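# Seat the upright loose cup inverted on the empty plug

## Task

Find the free-standing cup whose wide opening faces upward, flip it so the wide opening faces down, and push it fully onto the uncovered plug of the fixture that has no cup. Every cup already sitting on another fixture must still be seated there at the finish, and the hand must have released the cup.

## Robot and tools

ROBOT. Two arms share the table: left_arm (on the +y side) carries a left hand, right_arm a right hand. Each hand has five fingers with six motors. Calibrated bases in the scene frame: left_arm (+0.008, +0.352, +0.004) m, right_arm (-0.011, -0.306, +0.006) m, both turned almost not at all about z. A camera stand stands behind the arms.

FRAMES. Scene frame: origin at table-top height halfway between the nominal bases, +x out over the table, +z up, +y toward left_arm. Each arm's hand point sits 0.15 m out from the wrist mount along the fingers and 0.05 m in front of the palm. Its axes: +z along straight fingers, +y out of the palm, +x across the palm away from the thumb on the right hand (toward the thumb on the left hand). Straight fingertips reach 0.06-0.07 m past the point and lie 0.06 m behind it (-y). A wrist bracket on the little-finger side reaches 0.10 m across and can strike objects. Reported positions may be off by a few cm; the arms sag 1-3 cm (up to 5 cm) below commands, so resting low is not proof of contact.

ROW LAYOUT. Every command row is one list of 28 numbers, each in [-1, 1], covering both arms even if one is idle: left_arm dx, dy, dz, rx, ry, rz; left hand little, ring, middle, index, thumb_bend, thumb_turn; left force_limit, speed; then the same 14 for right_arm. dx..rz are offsets, not poses: measured along scene axes from that arm's Hand target as it stood when the action or move began (not from the prior row). 1.0 equals 0.6 m for dx/dy/dz and 180 degrees for the rotation vector rx/ry/rz, which turns about the Hand target's position. Six zeros re-request the current Hand target. The controller limits commanded orientation to within 40 degrees of the measured one.

HAND NUMBERS are absolute targets, not offsets: -1 open/straight, +1 closed; thumb_turn -1 beside the palm, +1 opposite the fingers. force_limit maps -1..+1 to about 0..10 N at the fingertip (0..15 N for both thumb motors). speed rises from near zero at -1 to full at +0.48 and stays full above; full travel takes 0.49 s. For a soft grip use speed -0.94 or lower. There is no 'unchanged' value: to keep a hand as is, resend the eight numbers of its last executed row; if none was ever sent, use hand_measured plus hand_force_limit and hand_speed. With thumb turned in, the hand holds objects about 0.035-0.065 m thick. To loosen, send targets more open than hand_measured; to squeeze harder, raise force_limit and send a more-closed target.

TOOLS.
execute_actions(actions, cameras): actions is a list of actions; each action is up to 15 rows, one per 1/30 s step, lasting 0.5 s; a short action repeats its final row. Images return only for an empty list or when cameras names them (["all"], [] or names).
move(target, speed, blend, blocking, cameras): target is one 28-number row or up to 15 rows; all offsets count from the Hand targets at the move's start. speed is path top speed in m/s, 0.002-4.3 (default 0.25; turning limited to twice that in rad/s), one value or one per target. blend in m rounds corners between targets (0 stops at each). Moves take at least 0.5 s and are cut at 10 s; they do not avoid obstacles or the other arm. blocking=false returns after about 0.5 s while motion continues. The result adds a 'move:' line: done, off_target, moving, held or fault, plus limits (paced = pose clipped, held = steps withheld). done means within 10 mm and 2 degrees; neither done nor off_target says whether contact occurred.
wait(seconds 0-10, cameras): let time pass holding commands.
stop(cameras): brake a running move.
zoom_image(camera, region): region [x0, y0, x1, y1] in image pixels, at most 504 by 504, of the newest image of that camera.
show_instructions(): reference pages. finished_scene(scene=1): ends the scene for good.

CAMERAS: cam_head_left, cam_head_right, cam_high, cam_left_wrist, cam_right_wrist, all 896x504; wrist views follow their arm and may lag during motion.

RESULTS. Per arm: end_effector_position (m) and end_effector_quat_wxyz in the scene frame, Hand target (base for the next offsets), joint positions, velocities (may read 'within noise'), torques (include the arm's own weight), motor temperatures. Per hand, six values in motor order: hand_measured (position on the target scale), hand_stopped_by (moving, target, force, stalled, fault), hand_load_n (fingertip load, positive pushing open; near 0 after a lost grip). Action calls also list step positions. MOTOR HOT appears at 85 °C; at 100 °C the arm goes limp for 30-60 s or more.

AVOID. Dropping the cup or letting anything leave the table; hard or fast contact with fixtures; arms or hands pressing on each other (can end the scene); prolonged pushing or holding outstretched, which heats motors; overloading fingers by pulling, twisting or swinging loads; paths near an arm's own base, which can flip its shoulder. Ease off a push by commanding back past the hand point. Release only once the cup is seated and still. Loose objects may get brief random nudges.

Each tool is called in YAML: its name, and indented under it one key for each argument.

Reference images:

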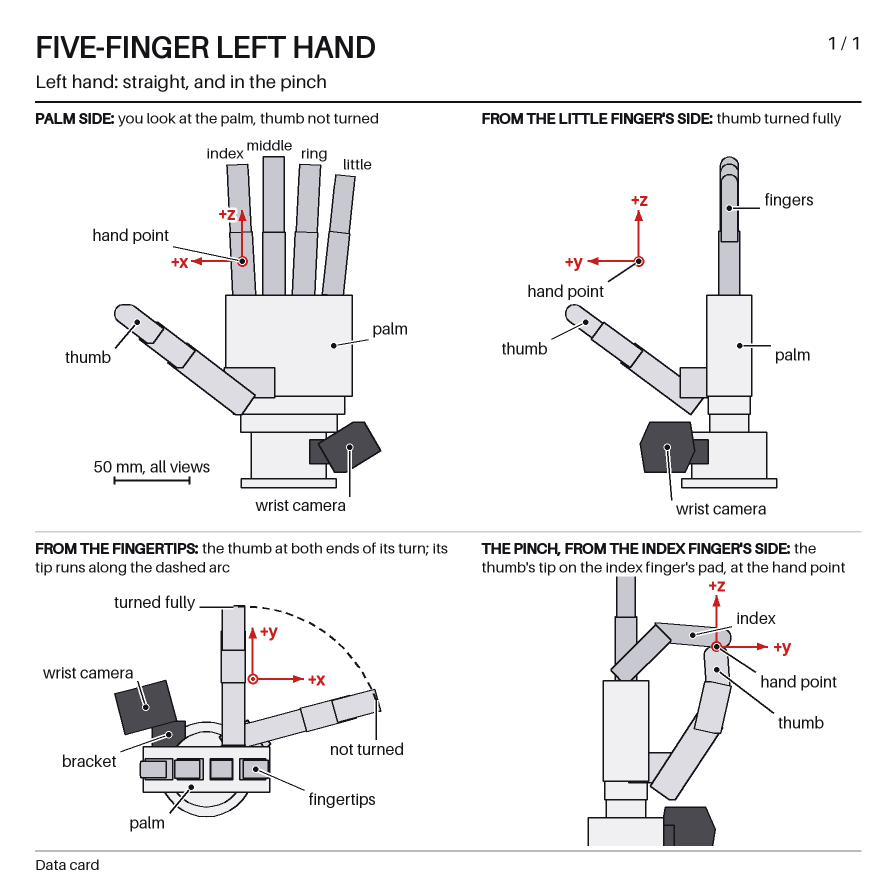

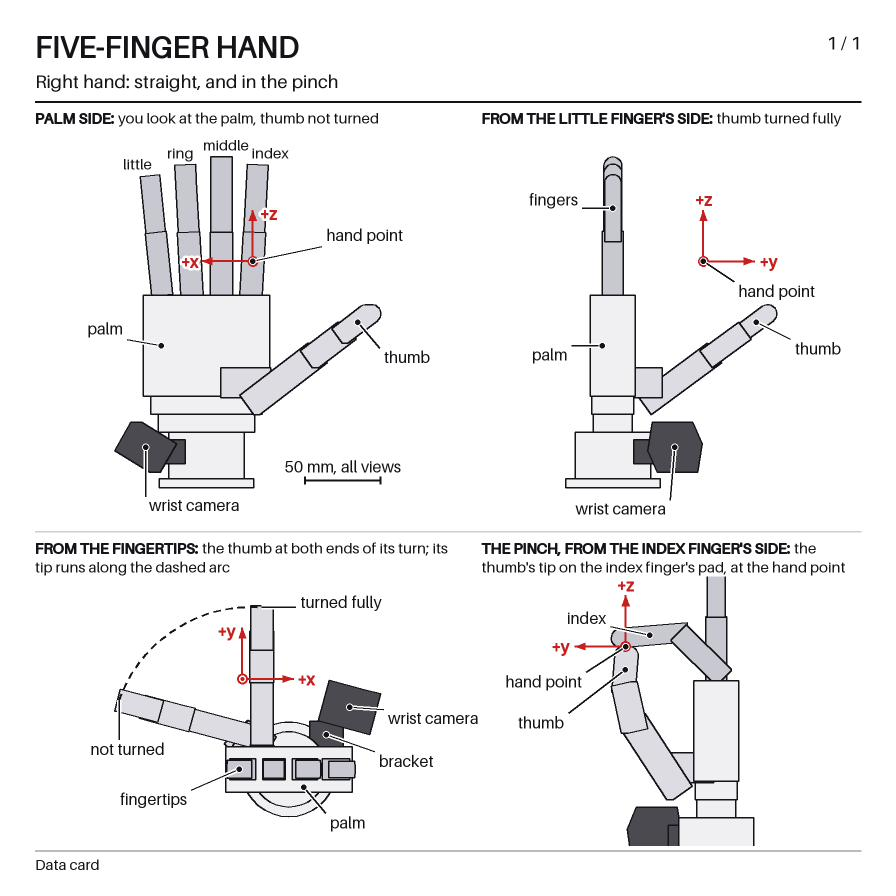

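## Session

execute_actions:
  actions: []

Scene clock: 0.00 s.
left_arm: end_effector_position=(+0.0250, -0.1537, +0.3660) hand_measured=(-1.000, -1.000, -1.000, -1.000, -1.000, -1.000) hand_load_n=(+0.0, +0.0, +0.0, +0.0, +0.0, +0.0) hand_stopped_by=(target, target, target, target, target, target) hand_force_limit=0.00 hand_speed=-0.80 end_effector_quat_wxyz=(-0.038, -0.148, +0.879, -0.451) | right_arm: end_effector_position=(+0.1451, -0.3186, +0.1475) hand_measured=(-1.000, -1.000, -1.000, -1.000, -1.000, -1.000) hand_load_n=(+0.0, +0.0, +0.0, +0.0, +0.0, +0.0) hand_stopped_by=(target, target, target, target, target, target) hand_force_limit=0.00 hand_speed=-0.80 end_effector_quat_wxyz=(-0.040, -0.583, +0.811, -0.018)
Joint positions: left_arm=[-1.377 1.18 1.323 -0.774 0.043 -0.218] | right_arm=[-0.211 0.906 0.75 -1.441 0.083 0.112]
Joint velocities: within noise
Joint torques (N m): no reading
Motor temperatures (°C): left_arm=[36 33 31 35 31 37] | right_arm=[39 34 33 35 31 31]
Heat: left arm: hottest wrist roll 37 °C; right arm: hottest waist 39 °C.
Hand target: left_arm +0.0242, -0.1591, +0.3964; -0.042, -0.145, +0.865, -0.479 | right_arm +0.1559, -0.3224, +0.1574; -0.027, -0.584, +0.811, -0.036

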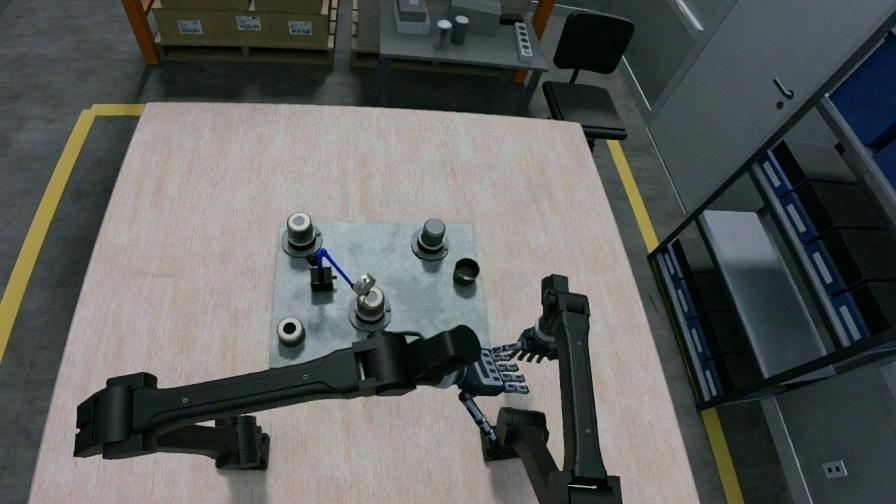

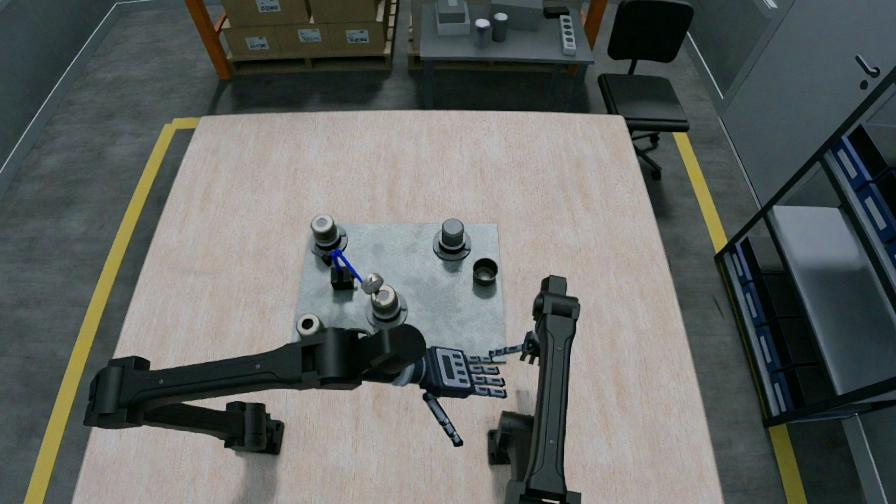

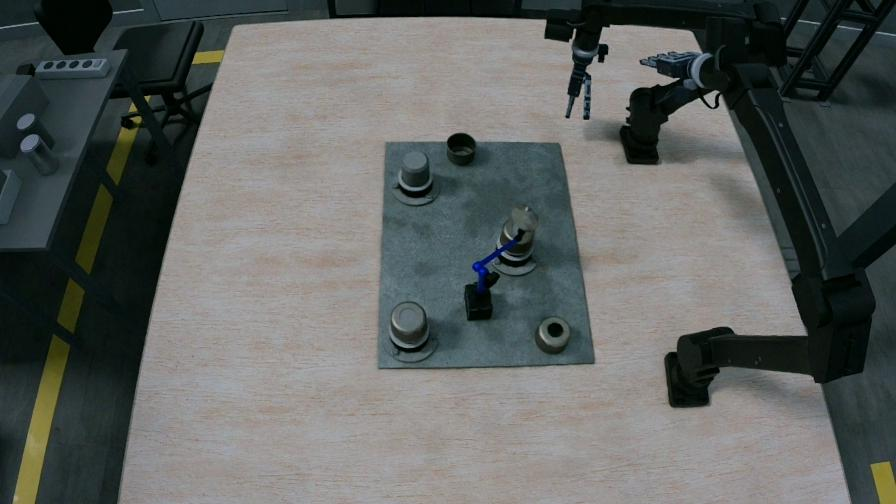

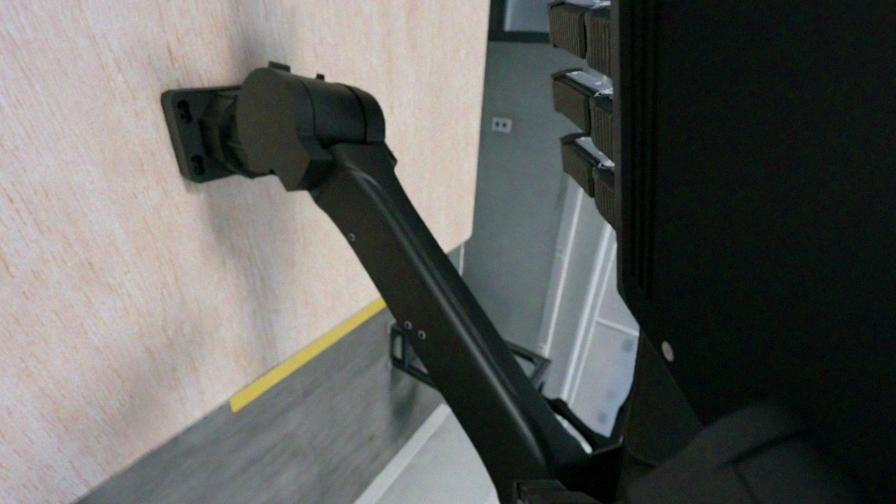

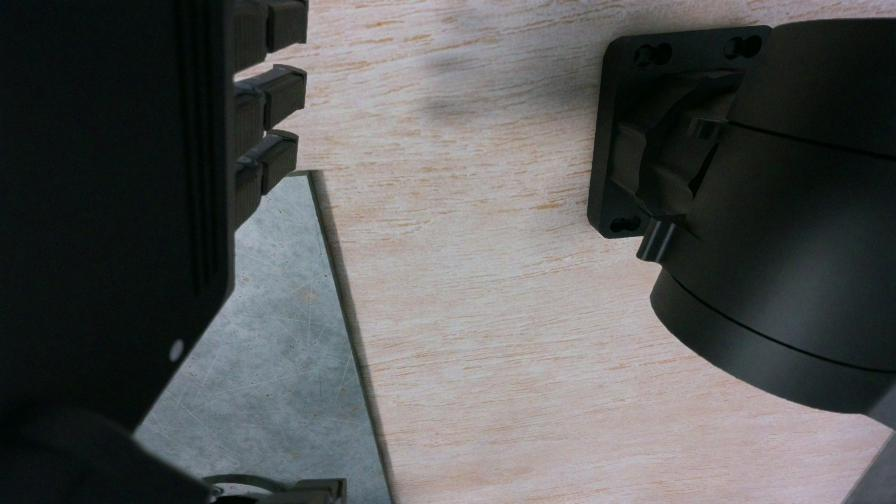

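zoom_image:
  camera: "cam_head_left"
  region: [260, 200, 500, 370]

zoom_image:
  camera: "cam_high"
  region: [370, 120, 610, 380]

zoom_image:
  camera: "cam_head_right"
  region: [290, 200, 530, 370]

Scaled by 2.100 from the camera's 896x504 image, which has a finer 1280x720 frame.

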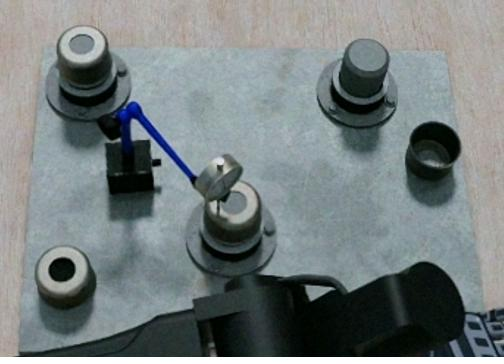

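Scaled by 1.938 from the camera's 896x504 image, which has a finer 1280x720 frame.

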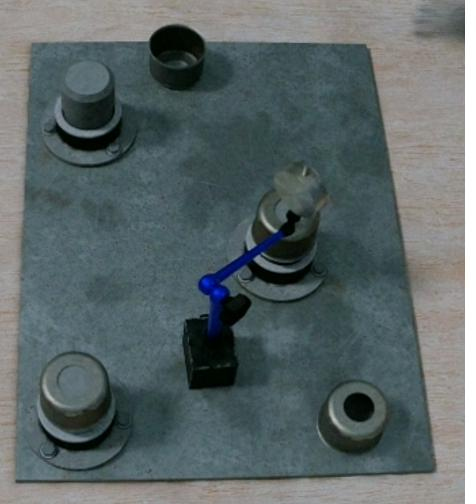

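Scaled by 2.100 from the camera's 896x504 image, which has a finer 1280x720 frame.

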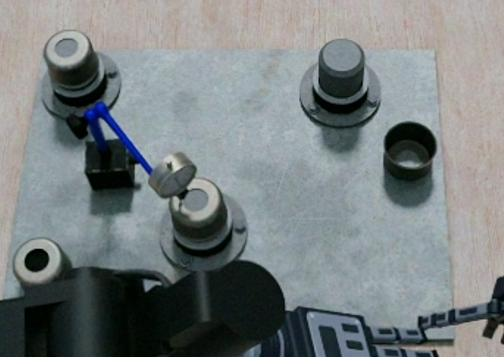

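zoom_image:
  camera: "cam_head_right"
  region: [420, 205, 520, 305]

zoom_image:
  camera: "cam_high"
  region: [380, 120, 500, 220]

zoom_image:
  camera: "cam_head_left"
  region: [400, 205, 500, 305]

zoom_image:
  camera: "cam_high"
  region: [380, 280, 500, 380]

Scaled by 5.040 from the camera's 896x504 image, which has a finer 1280x720 frame.

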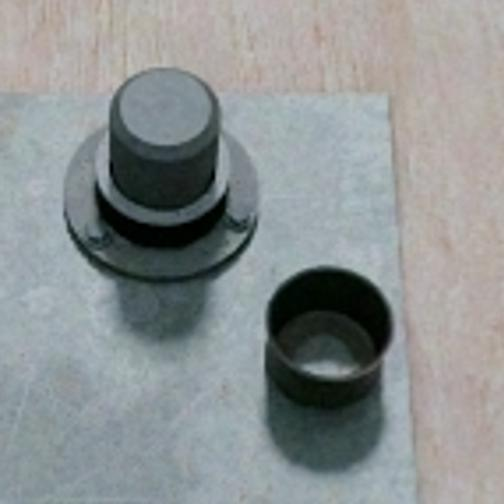

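Scaled by 4.200 from the camera's 896x504 image, which has a finer 1280x720 frame.

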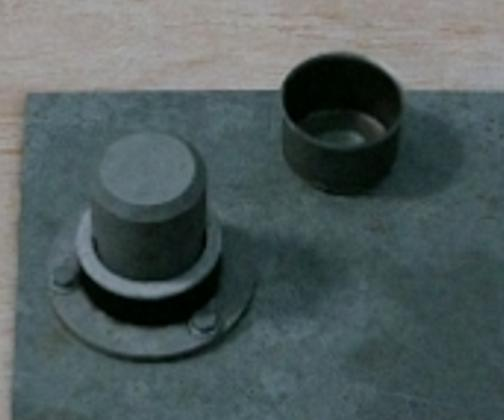

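Scaled by 5.040 from the camera's 896x504 image, which has a finer 1280x720 frame.

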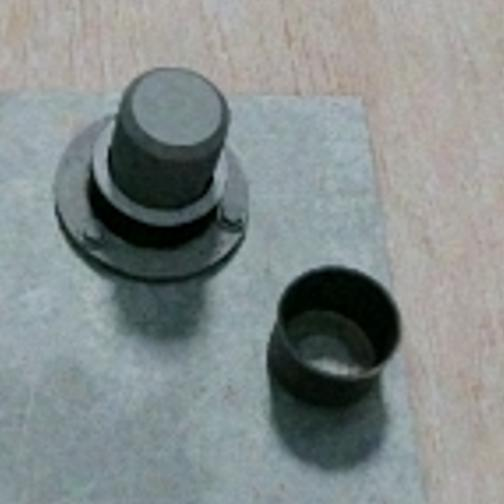

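Scaled by 4.200 from the camera's 896x504 image, which has a finer 1280x720 frame.

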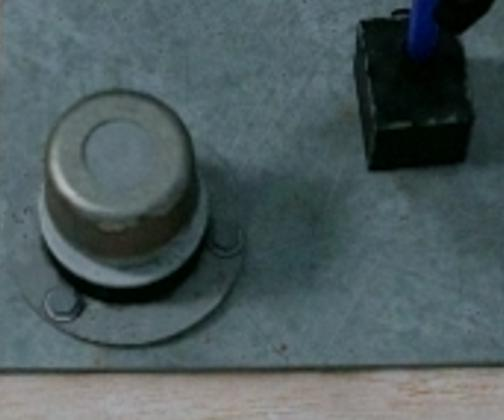

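move:
  target: [0.76, 0.632, 0, 0, 0, 0.417, -1, -1, -1, -1, -1, -1, 0.0, -0.8, 0, 0, 0, 0, 0, 0, -1, -1, -1, -1, -1, -1, 0.0, -0.8]
  speed: 0.3
  cameras: ["cam_head_right", "cam_high"]

Scene clock: 50.07 s.
left_arm: end_effector_position=(+0.4613, +0.2241, +0.3508) hand_measured=(-1.000, -1.000, -1.000, -1.000, -1.000, -1.000) hand_load_n=(+0.0, +0.0, +0.0, +0.0, +0.0, +0.0) hand_stopped_by=(target, target, target, target, target, target) hand_force_limit=0.00 hand_speed=-0.80 end_effector_quat_wxyz=(-0.238, +0.652, -0.620, +0.366) | right_arm: end_effector_position=(+0.1451, -0.3186, +0.1475) hand_measured=(-1.000, -1.000, -1.000, -1.000, -1.000, -1.000) hand_load_n=(+0.0, +0.0, +0.0, +0.0, +0.0, +0.0) hand_stopped_by=(target, target, target, target, target, target) hand_force_limit=0.00 hand_speed=-0.80 end_effector_quat_wxyz=(-0.040, -0.583, +0.811, -0.018)
Joint positions: left_arm=[-0.121 1.104 1.245 -0.809 0.004 -0.231] | right_arm=[-0.211 0.906 0.75 -1.441 0.083 0.112]
Joint torques (N m): left_arm=[0.44 -4.31 13 2.65 -0.14 -0.18] | right_arm=[1.79 -2.67 9.52 -0.2 -0.05 -0.05]
Motor temperatures (°C): left_arm=[36 33 39 34 31 36] | right_arm=[39 34 35 35 31 31]
Heat: left arm: hottest elbow 39 °C; right arm: hottest waist 39 °C.
Hand target: left_arm +0.4802, +0.2201, +0.3964; -0.258, +0.642, -0.597, +0.406 | right_arm +0.1559, -0.3224, +0.1574; -0.027, -0.584, +0.811, -0.036
Off the commanded pose: left_arm 0.050 m, 6 deg | right_arm 0.015 m, 3 deg.
move: off_target (left_arm, right_arm)
Images, in order (width x height): cam_head_right 896x504, cam_high 896x504.

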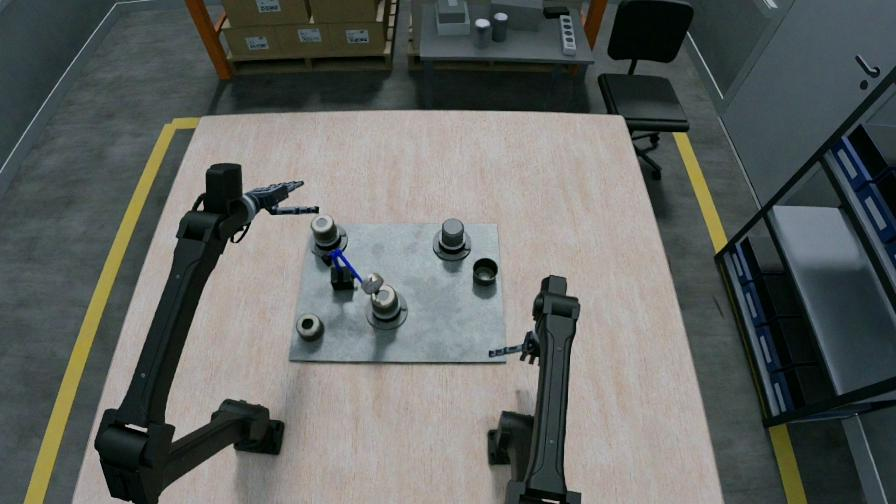

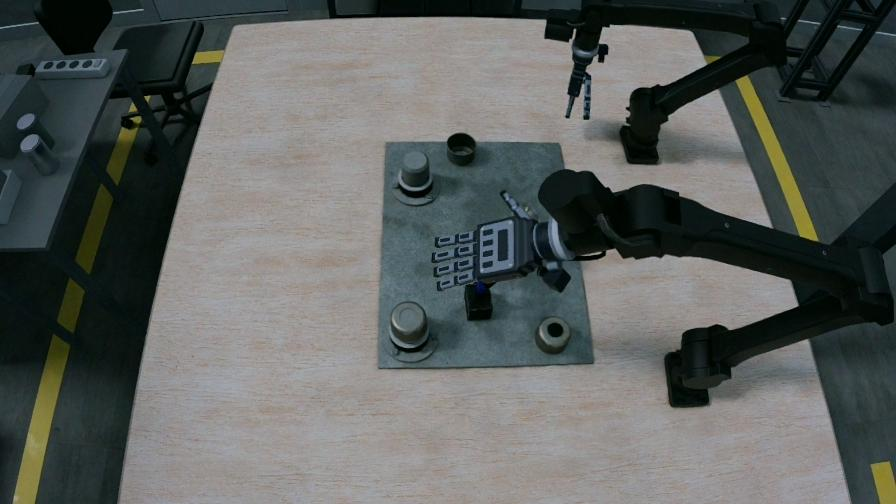

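move:
  target:
    - [0, 0, 0, 0, 0, 0, -1, -1, -1, -1, -1, -1, 0.0, -0.8, 0.24, 0.087, 0.188, -0.058, -0.490, 0.103, -1, -1, -1, -1, -1, 1, 0.0, 0.0]
    - [0, 0, 0, 0, 0, 0, -1, -1, -1, -1, -1, -1, 0.0, -0.8, 0.477, 0.118, 0.09, -0.439, -0.307, 0.469, -1, -1, -1, -1, -1, 1, 0.0, 0.0]
  speed: 0.35
  blend: [0.05, 0]
  cameras: ["all"]

Scene clock: 58.70 s.
left_arm: end_effector_position=(+0.4613, +0.2241, +0.3508) hand_measured=(-1.000, -1.000, -1.000, -1.000, -1.000, -1.000) hand_load_n=(+0.0, +0.0, +0.0, +0.0, +0.0, +0.0) hand_stopped_by=(target, target, target, target, target, target) hand_force_limit=0.00 hand_speed=-0.80 end_effector_quat_wxyz=(-0.238, +0.652, -0.620, +0.366) | right_arm: end_effector_position=(+0.4282, -0.2606, +0.1823) hand_measured=(-1.000, -1.000, -1.000, -1.000, -1.000, +1.000) hand_load_n=(+0.0, +0.0, +0.0, +0.0, +0.0, +0.0) hand_stopped_by=(target, target, target, target, target, target) hand_force_limit=0.00 hand_speed=0.00 end_effector_quat_wxyz=(+0.004, +0.731, +0.001, +0.683)
Joint positions: left_arm=[-0.121 1.104 1.245 -0.809 0.004 -0.231] | right_arm=[0.41 1.168 0.346 0.748 0.412 -1.549]
Joint torques (N m): left_arm=[0.21 -4.42 13.01 2.51 -0.21 -0.13] | right_arm=[2.32 -4.54 9.61 3 -0.12 -0.28]
Heat: left arm: hottest elbow 41 °C; right arm: hottest waist 39 °C.
Hand target: left_arm +0.4802, +0.2201, +0.3964; -0.258, +0.642, -0.597, +0.406 | right_arm +0.4421, -0.2516, +0.2114; +0.000, +0.706, +0.001, +0.708
Off the commanded pose: left_arm 0.050 m, 6 deg | right_arm 0.034 m, 4 deg.
move: off_target (left_arm, right_arm)
camera_calibration:
cam_left_wrist: T_world_to_cam=[[0.588953, -0.10392, 0.801458, -0.536852], [-0.574013, -0.75188, 0.324323, 0.3191], [0.568897, -0.651058, -0.502474, 0.175205], [0, 0, 0, 1]] pos_world=[0.399675, 0.298204, 0.414808]
cam_right_wrist: T_world_to_cam=[[-0.0308851, -0.960149, 0.277775, -0.29397], [-0.576719, -0.209862, -0.789527, 0.335752], [0.816358, -0.184583, -0.547255, -0.177467], [0, 0, 0, 1]] pos_world=[0.329432, -0.244551, 0.249623]

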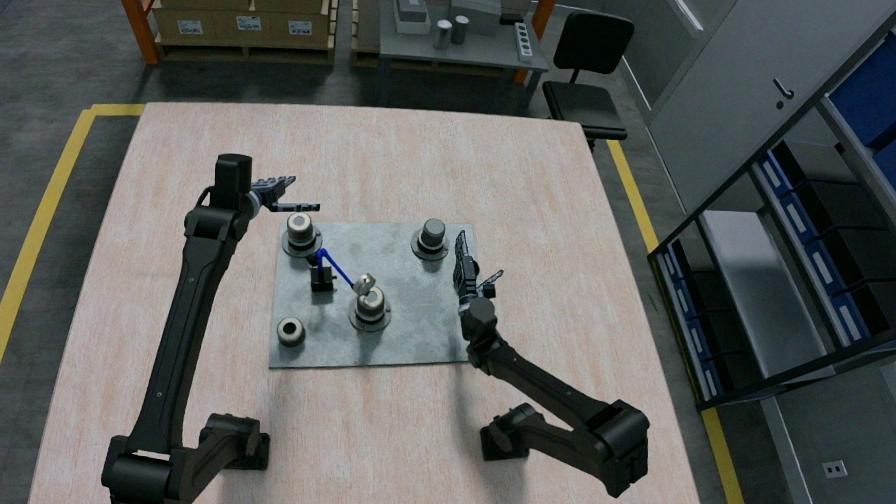

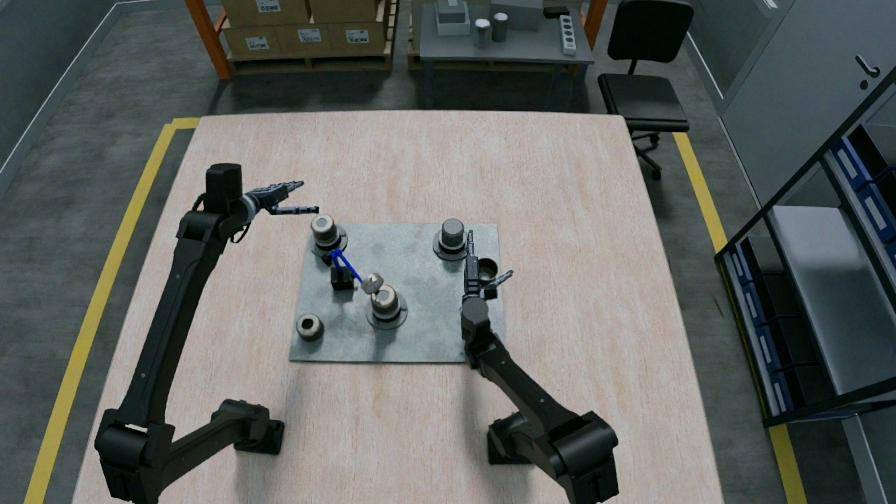

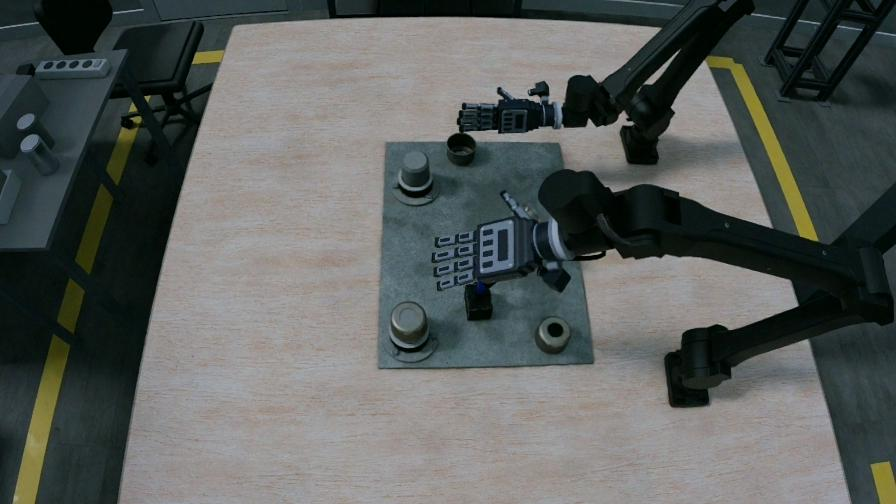

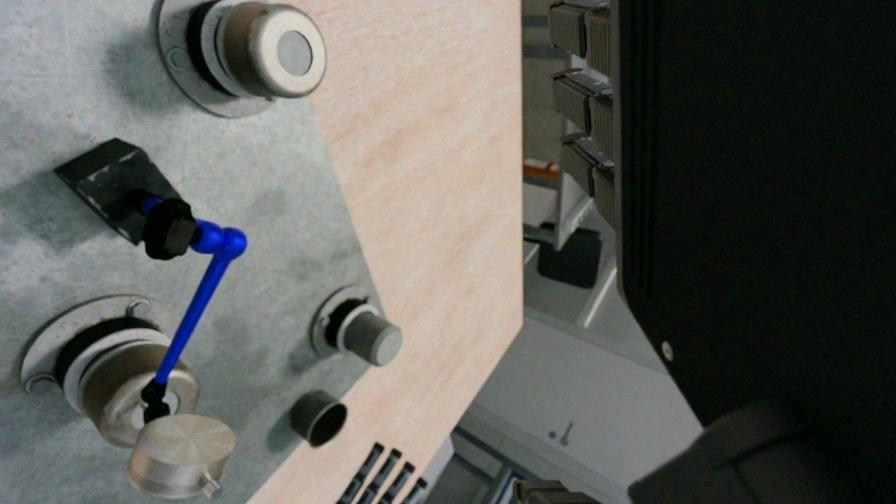

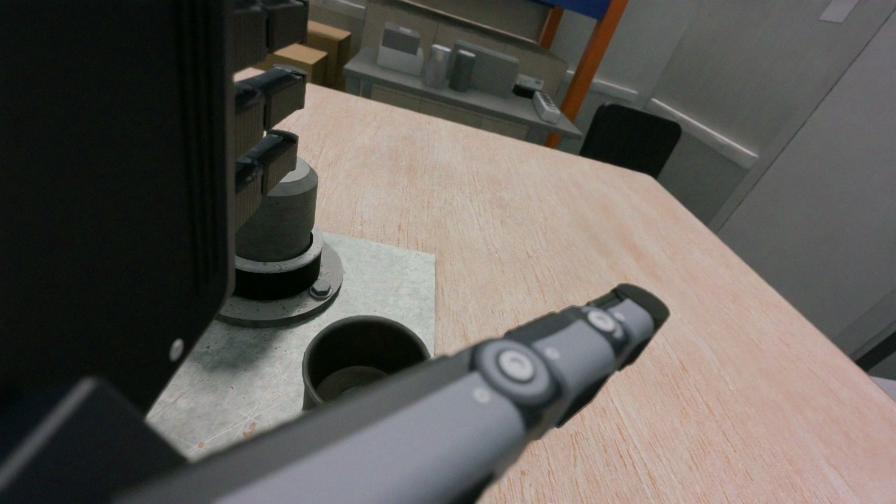

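zoom_image:
  camera: "cam_right_wrist"
  region: [180, 130, 500, 450]

zoom_image:
  camera: "cam_left_wrist"
  region: [0, 200, 420, 504]

Scaled by 1.575 from the camera's 896x504 image, which has a finer 1280x720 frame.

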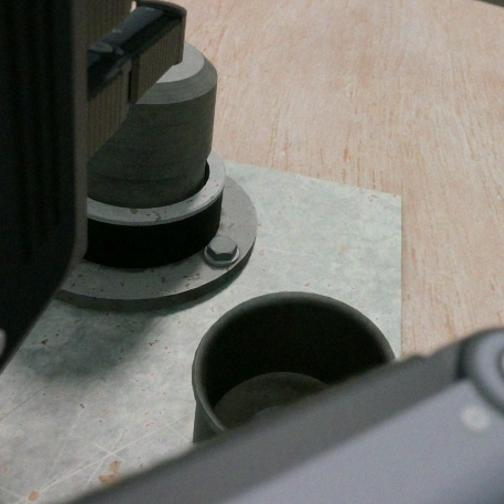

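Scaled by 1.200 from the camera's 896x504 image, which has a finer 1280x720 frame.

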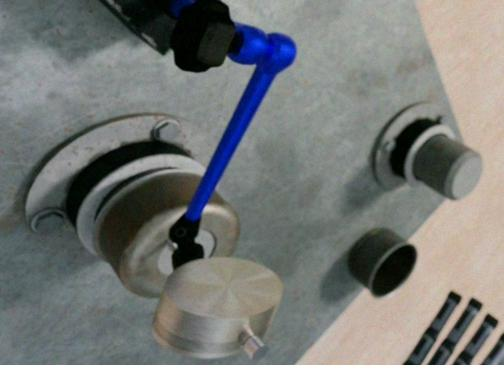

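move:
  target: [0, 0, 0, 0, 0, 0, -1, -1, -1, -1, -1, -1, 0.0, -0.8, 0.035, 0.005, -0.137, 0, -0.028, 0, -1, -1, -1, -1, -1, 1, 0.0, 0.0]
  speed: 0.15
  cameras: ["cam_right_wrist", "cam_head_right"]

Scene clock: 63.37 s.
left_arm: end_effector_position=(+0.4613, +0.2241, +0.3508) hand_measured=(-1.000, -1.000, -1.000, -1.000, -1.000, -1.000) hand_load_n=(+0.0, +0.0, +0.0, +0.0, +0.0, +0.0) hand_stopped_by=(target, target, target, target, target, target) hand_force_limit=0.00 hand_speed=-0.80 end_effector_quat_wxyz=(-0.238, +0.652, -0.620, +0.366) | right_arm: end_effector_position=(+0.4551, -0.2493, +0.1148) hand_measured=(-1.000, -1.000, -1.000, -1.000, -1.000, +1.000) hand_load_n=(+0.0, +0.0, +0.0, +0.0, +0.0, +0.0) hand_stopped_by=(target, target, target, target, target, target) hand_force_limit=0.00 hand_speed=0.00 end_effector_quat_wxyz=(-0.001, +0.692, -0.001, +0.722)
Joint positions: left_arm=[-0.121 1.104 1.245 -0.809 0.004 -0.231] | right_arm=[0.41 1.678 0.348 1.376 0.407 -1.586]
Joint torques (N m): left_arm=[0.38 -4.72 12.71 2.74 -0.2 -0.08] | right_arm=[1.08 -8.29 4.4 2.95 -0.25 -0.28]
Heat: left arm: hottest elbow 41 °C; right arm: hottest waist 39 °C.
Hand target: left_arm +0.4802, +0.2201, +0.3964; -0.258, +0.642, -0.597, +0.406 | right_arm +0.4631, -0.2486, +0.1292; +0.000, +0.675, +0.001, +0.738
Off the commanded pose: left_arm 0.050 m, 6 deg | right_arm 0.017 m, 3 deg.
move: off_target (left_arm, right_arm)
camera_calibration:
cam_right_wrist: T_world_to_cam=[[-0.0557189, -0.963223, 0.262863, -0.25137], [-0.485613, -0.203891, -0.850064, 0.267317], [0.872397, -0.175014, -0.456393, -0.267858], [0, 0, 0, 1]] pos_world=[0.349485, -0.234501, 0.171064]
Images, in order (width x height): cam_head_right 896x504, cam_right_wrist 896x504.

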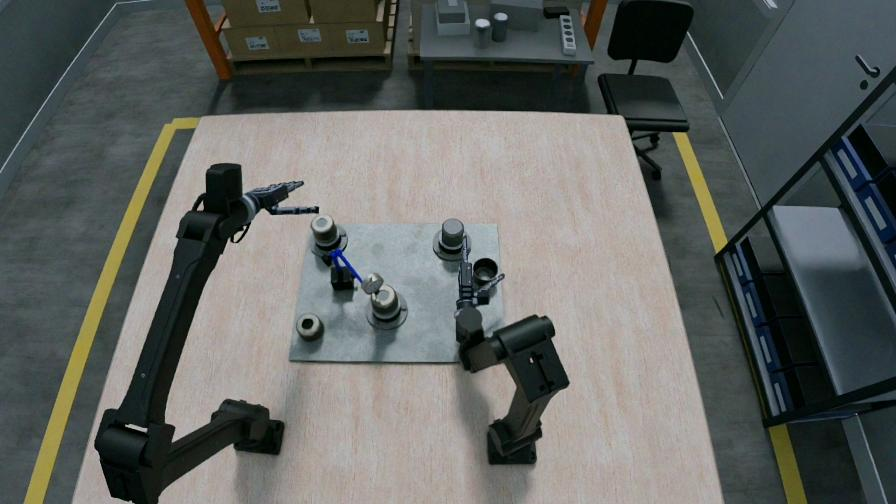

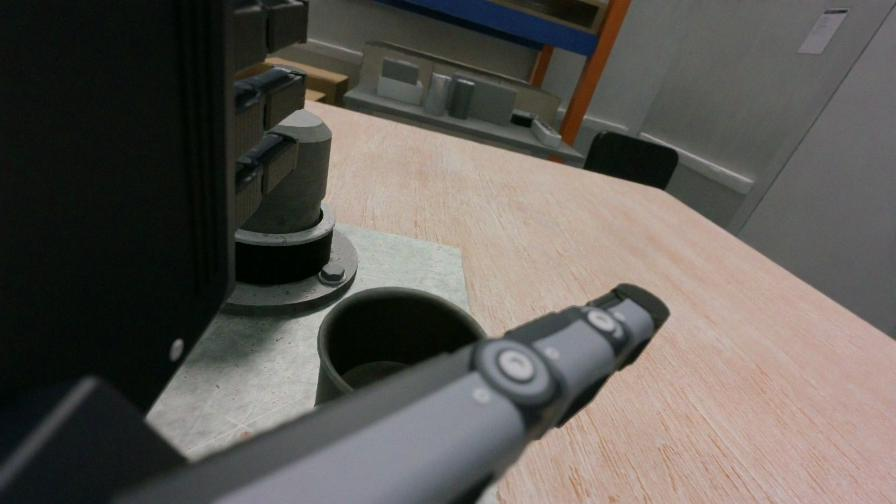

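zoom_image:
  camera: "cam_right_wrist"
  region: [280, 240, 530, 420]

Scaled by 2.016 from the camera's 896x504 image, which has a finer 1280x720 frame.

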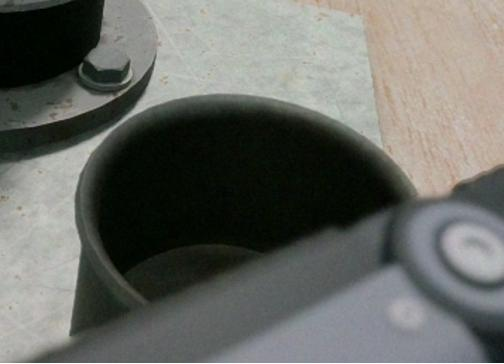

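move:
  target: [0, 0, 0, 0, 0, 0, -1, -1, -1, -1, -1, -1, 0.0, -0.8, 0, 0, -0.108, 0, 0, 0, -1, -1, -1, -1, -1, 1, 0.0, 0.0]
  speed: 0.12
  cameras: ["cam_right_wrist", "cam_head_right", "cam_high"]

Scene clock: 68.33 s.
left_arm: end_effector_position=(+0.4613, +0.2241, +0.3508) hand_measured=(-1.000, -1.000, -1.000, -1.000, -1.000, -1.000) hand_load_n=(+0.0, +0.0, +0.0, +0.0, +0.0, +0.0) hand_stopped_by=(target, target, target, target, target, target) hand_force_limit=0.00 hand_speed=-0.80 end_effector_quat_wxyz=(-0.238, +0.652, -0.620, +0.366) | right_arm: end_effector_position=(+0.4540, -0.2498, +0.0532) hand_measured=(-1.000, -1.000, -1.000, -1.000, -1.000, +1.000) hand_load_n=(+0.0, +0.0, +0.0, +0.0, +0.0, +0.0) hand_stopped_by=(target, target, target, target, target, target) hand_force_limit=0.00 hand_speed=0.00 end_effector_quat_wxyz=(+0.008, +0.715, +0.009, +0.700)
Joint positions: left_arm=[-0.121 1.104 1.245 -0.809 0.004 -0.231] | right_arm=[0.41 1.911 0.365 1.523 0.407 -1.586]
Joint torques (N m): left_arm=[-0.32 -4.25 13.03 2.66 -0.2 -0.17] | right_arm=[1.2 -9.82 3.06 3 0.01 0.06]
Heat: left arm: hottest elbow 42 °C; right arm: hottest waist 39 °C.
Hand target: left_arm +0.4802, +0.2201, +0.3964; -0.258, +0.642, -0.597, +0.406 | right_arm +0.4631, -0.2486, +0.0644; +0.000, +0.675, +0.001, +0.738
Off the commanded pose: left_arm 0.050 m, 6 deg | right_arm 0.015 m, 7 deg.
joint sent to its limit (right arm) — joint 4 (wrist pitch), upper limit. The joint targets are off in position and orientation.
move: off_target (left_arm, right_arm)
camera_calibration:
cam_right_wrist: T_world_to_cam=[[-0.0381417, -0.955632, 0.292084, -0.243321], [-0.538267, -0.226618, -0.811734, 0.230483], [0.841911, -0.18818, -0.505742, -0.281905], [0, 0, 0, 1]] pos_world=[0.35212, -0.233342, 0.11559]
Images, in order (width x height): cam_head_right 896x504, cam_high 896x504, cam_right_wrist 896x504.

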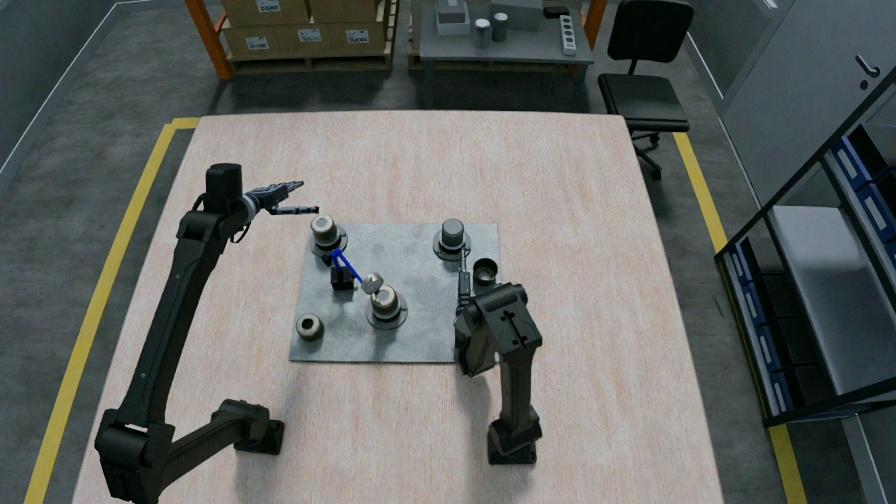

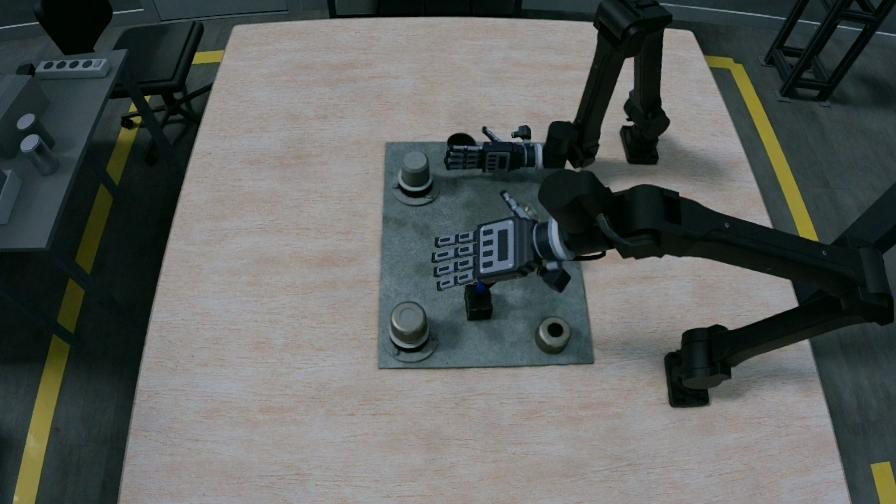

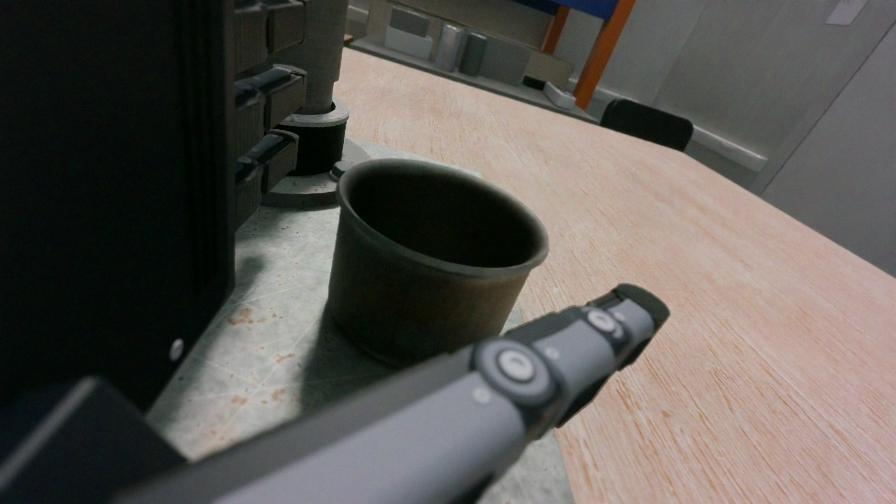

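move:
  target:
    - [0, 0, 0, 0, 0, 0, -1, -1, -1, -1, -1, -1, 0.0, -0.8, 0, 0, 0.13, 0, 0, 0, -1, -1, -1, -1, -1, 1, 0.0, 0.0]
    - [0, 0, 0, 0, 0, 0, -1, -1, -1, -1, -1, -1, 0.0, -0.8, -0.005, 0.008, 0.151, 0, 0, -0.183, -1, -1, -1, -1, -1, 1, 0.0, 0.0]
  speed: 0.2
  blend: [0.02, 0]
  cameras: ["cam_right_wrist", "cam_head_right", "cam_high"]

Scene clock: 80.23 s.
left_arm: end_effector_position=(+0.4613, +0.2241, +0.3508) hand_measured=(-1.000, -1.000, -1.000, -1.000, -1.000, -1.000) hand_load_n=(+0.0, +0.0, +0.0, +0.0, +0.0, +0.0) hand_stopped_by=(target, target, target, target, target, target) hand_force_limit=0.00 hand_speed=-0.80 end_effector_quat_wxyz=(-0.238, +0.652, -0.620, +0.366) | right_arm: end_effector_position=(+0.4492, -0.2529, +0.1435) hand_measured=(-1.000, -1.000, -1.000, -1.000, -1.000, +1.000) hand_load_n=(+0.0, +0.0, +0.0, +0.0, +0.0, +0.5) hand_stopped_by=(target, target, target, target, target, target) hand_force_limit=0.00 hand_speed=0.00 end_effector_quat_wxyz=(+0.217, +0.657, -0.186, +0.698)
Joint positions: left_arm=[-0.121 1.104 1.245 -0.809 0.004 -0.231] | right_arm=[0.573 1.759 0.616 1.305 1.142 -1.744]
Joint torques (N m): left_arm=[-0.56 -4.72 12.89 2.55 -0.17 -0.2] | right_arm=[2.55 -10.99 6.79 1.61 -0.06 -0.28]
Heat: left arm: hottest elbow 43 °C; right arm: hottest waist 39 °C.
Hand target: left_arm +0.4802, +0.2201, +0.3964; -0.258, +0.642, -0.597, +0.406 | right_arm +0.4601, -0.2438, +0.1550; +0.209, +0.647, -0.190, +0.708
Off the commanded pose: left_arm 0.050 m, 6 deg | right_arm 0.018 m, 2 deg.
move: off_target (left_arm, right_arm)
camera_calibration:
cam_right_wrist: T_world_to_cam=[[-0.574765, -0.765842, 0.288325, 0.0168247], [-0.513171, 0.0628753, -0.85598, 0.368781], [0.637417, -0.639947, -0.429147, -0.266079], [0, 0, 0, 1]] pos_world=[0.368522, -0.180579, 0.196631]
Images, in order (width x height): cam_head_right 896x504, cam_high 896x504, cam_right_wrist 896x504.

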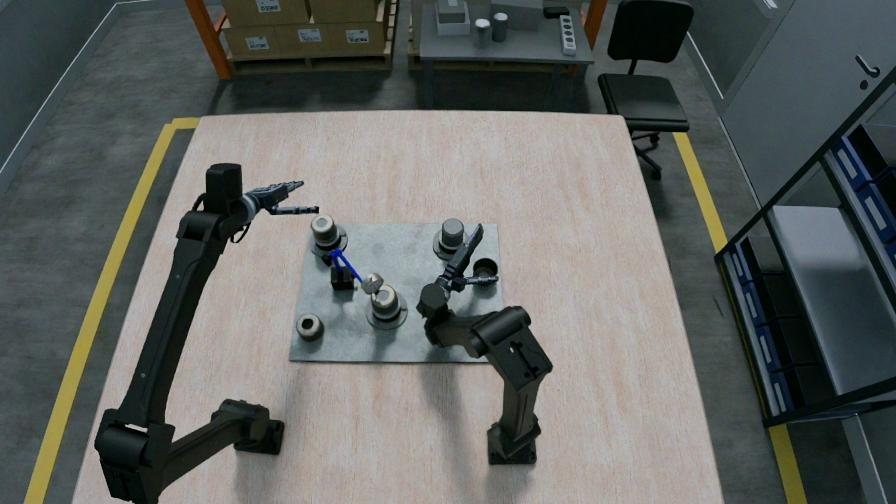

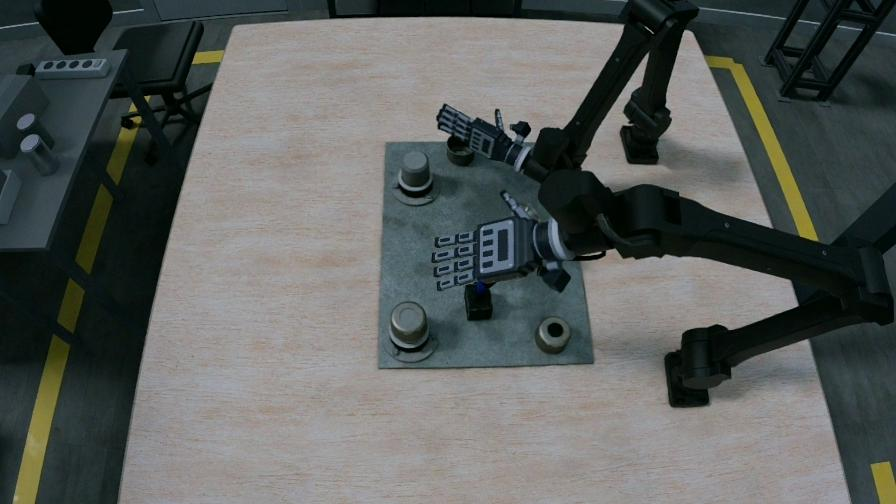

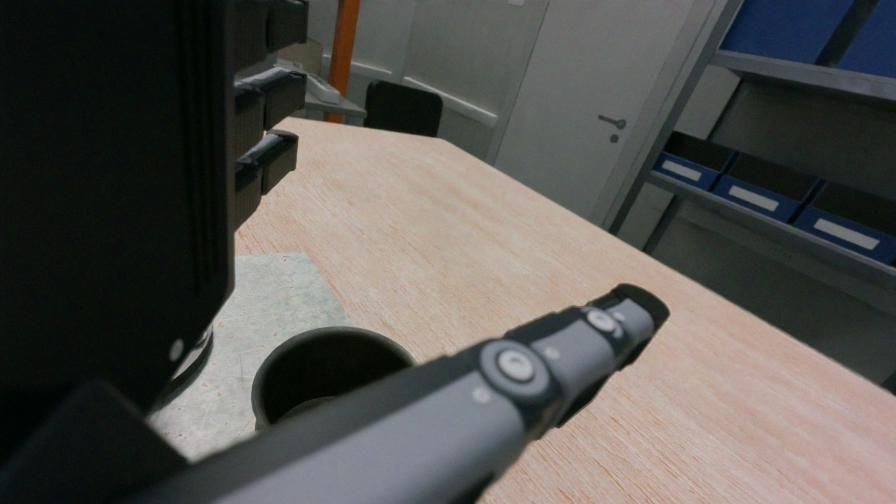

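move:
  target: [0, 0, 0, 0, 0, 0, -1, -1, -1, -1, -1, -1, 0.0, -0.8, 0.0148, 0.0222, -0.097, 0.006, 0.0093, 0, -1, -1, -1, -1, -1, 1, 0.0, 0.0]
  speed: 0.12
  cameras: ["cam_right_wrist"]

Scene clock: 83.50 s.
left_arm: end_effector_position=(+0.4613, +0.2241, +0.3508) hand_measured=(-1.000, -1.000, -1.000, -1.000, -1.000, -1.000) hand_load_n=(+0.0, +0.0, +0.0, +0.0, +0.0, +0.0) hand_stopped_by=(target, target, target, target, target, target) hand_force_limit=0.00 hand_speed=-0.80 end_effector_quat_wxyz=(-0.238, +0.652, -0.620, +0.366) | right_arm: end_effector_position=(+0.4584, -0.2416, +0.0884) hand_measured=(-1.000, -1.000, -1.000, -1.000, -1.000, +1.000) hand_load_n=(+0.0, +0.0, +0.0, +0.0, +0.0, +0.0) hand_stopped_by=(target, target, target, target, target, target) hand_force_limit=0.00 hand_speed=0.00 end_effector_quat_wxyz=(+0.229, +0.674, -0.176, +0.680)
Joint positions: left_arm=[-0.121 1.104 1.245 -0.809 0.004 -0.231] | right_arm=[0.583 1.925 0.664 1.334 1.16 -1.709]
Joint torques (N m): left_arm=[0.21 -4.42 13.04 2.89 -0.21 -0.15] | right_arm=[2.67 -12.69 5.57 2.25 -0.02 0.11]
Heat: left arm: hottest elbow 43 °C; right arm: hottest waist 39 °C.
Hand target: left_arm +0.4802, +0.2201, +0.3964; -0.258, +0.642, -0.597, +0.406 | right_arm +0.4690, -0.2305, +0.0968; +0.206, +0.659, -0.194, +0.697
Off the commanded pose: left_arm 0.050 m, 6 deg | right_arm 0.018 m, 4 deg.
move: off_target (left_arm, right_arm)
camera_calibration:
cam_right_wrist: T_world_to_cam=[[-0.56162, -0.757235, 0.333434, 0.0386711], [-0.560413, 0.0516647, -0.8266, 0.342044], [0.608704, -0.651096, -0.45338, -0.275739], [0, 0, 0, 1]] pos_world=[0.381248, -0.167921, 0.144825]
Images, in order (width x height): cam_right_wrist 896x504.

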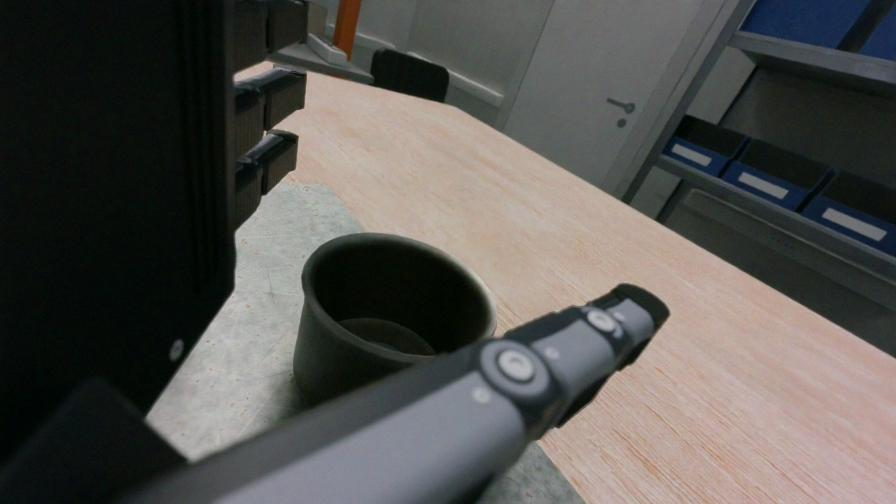

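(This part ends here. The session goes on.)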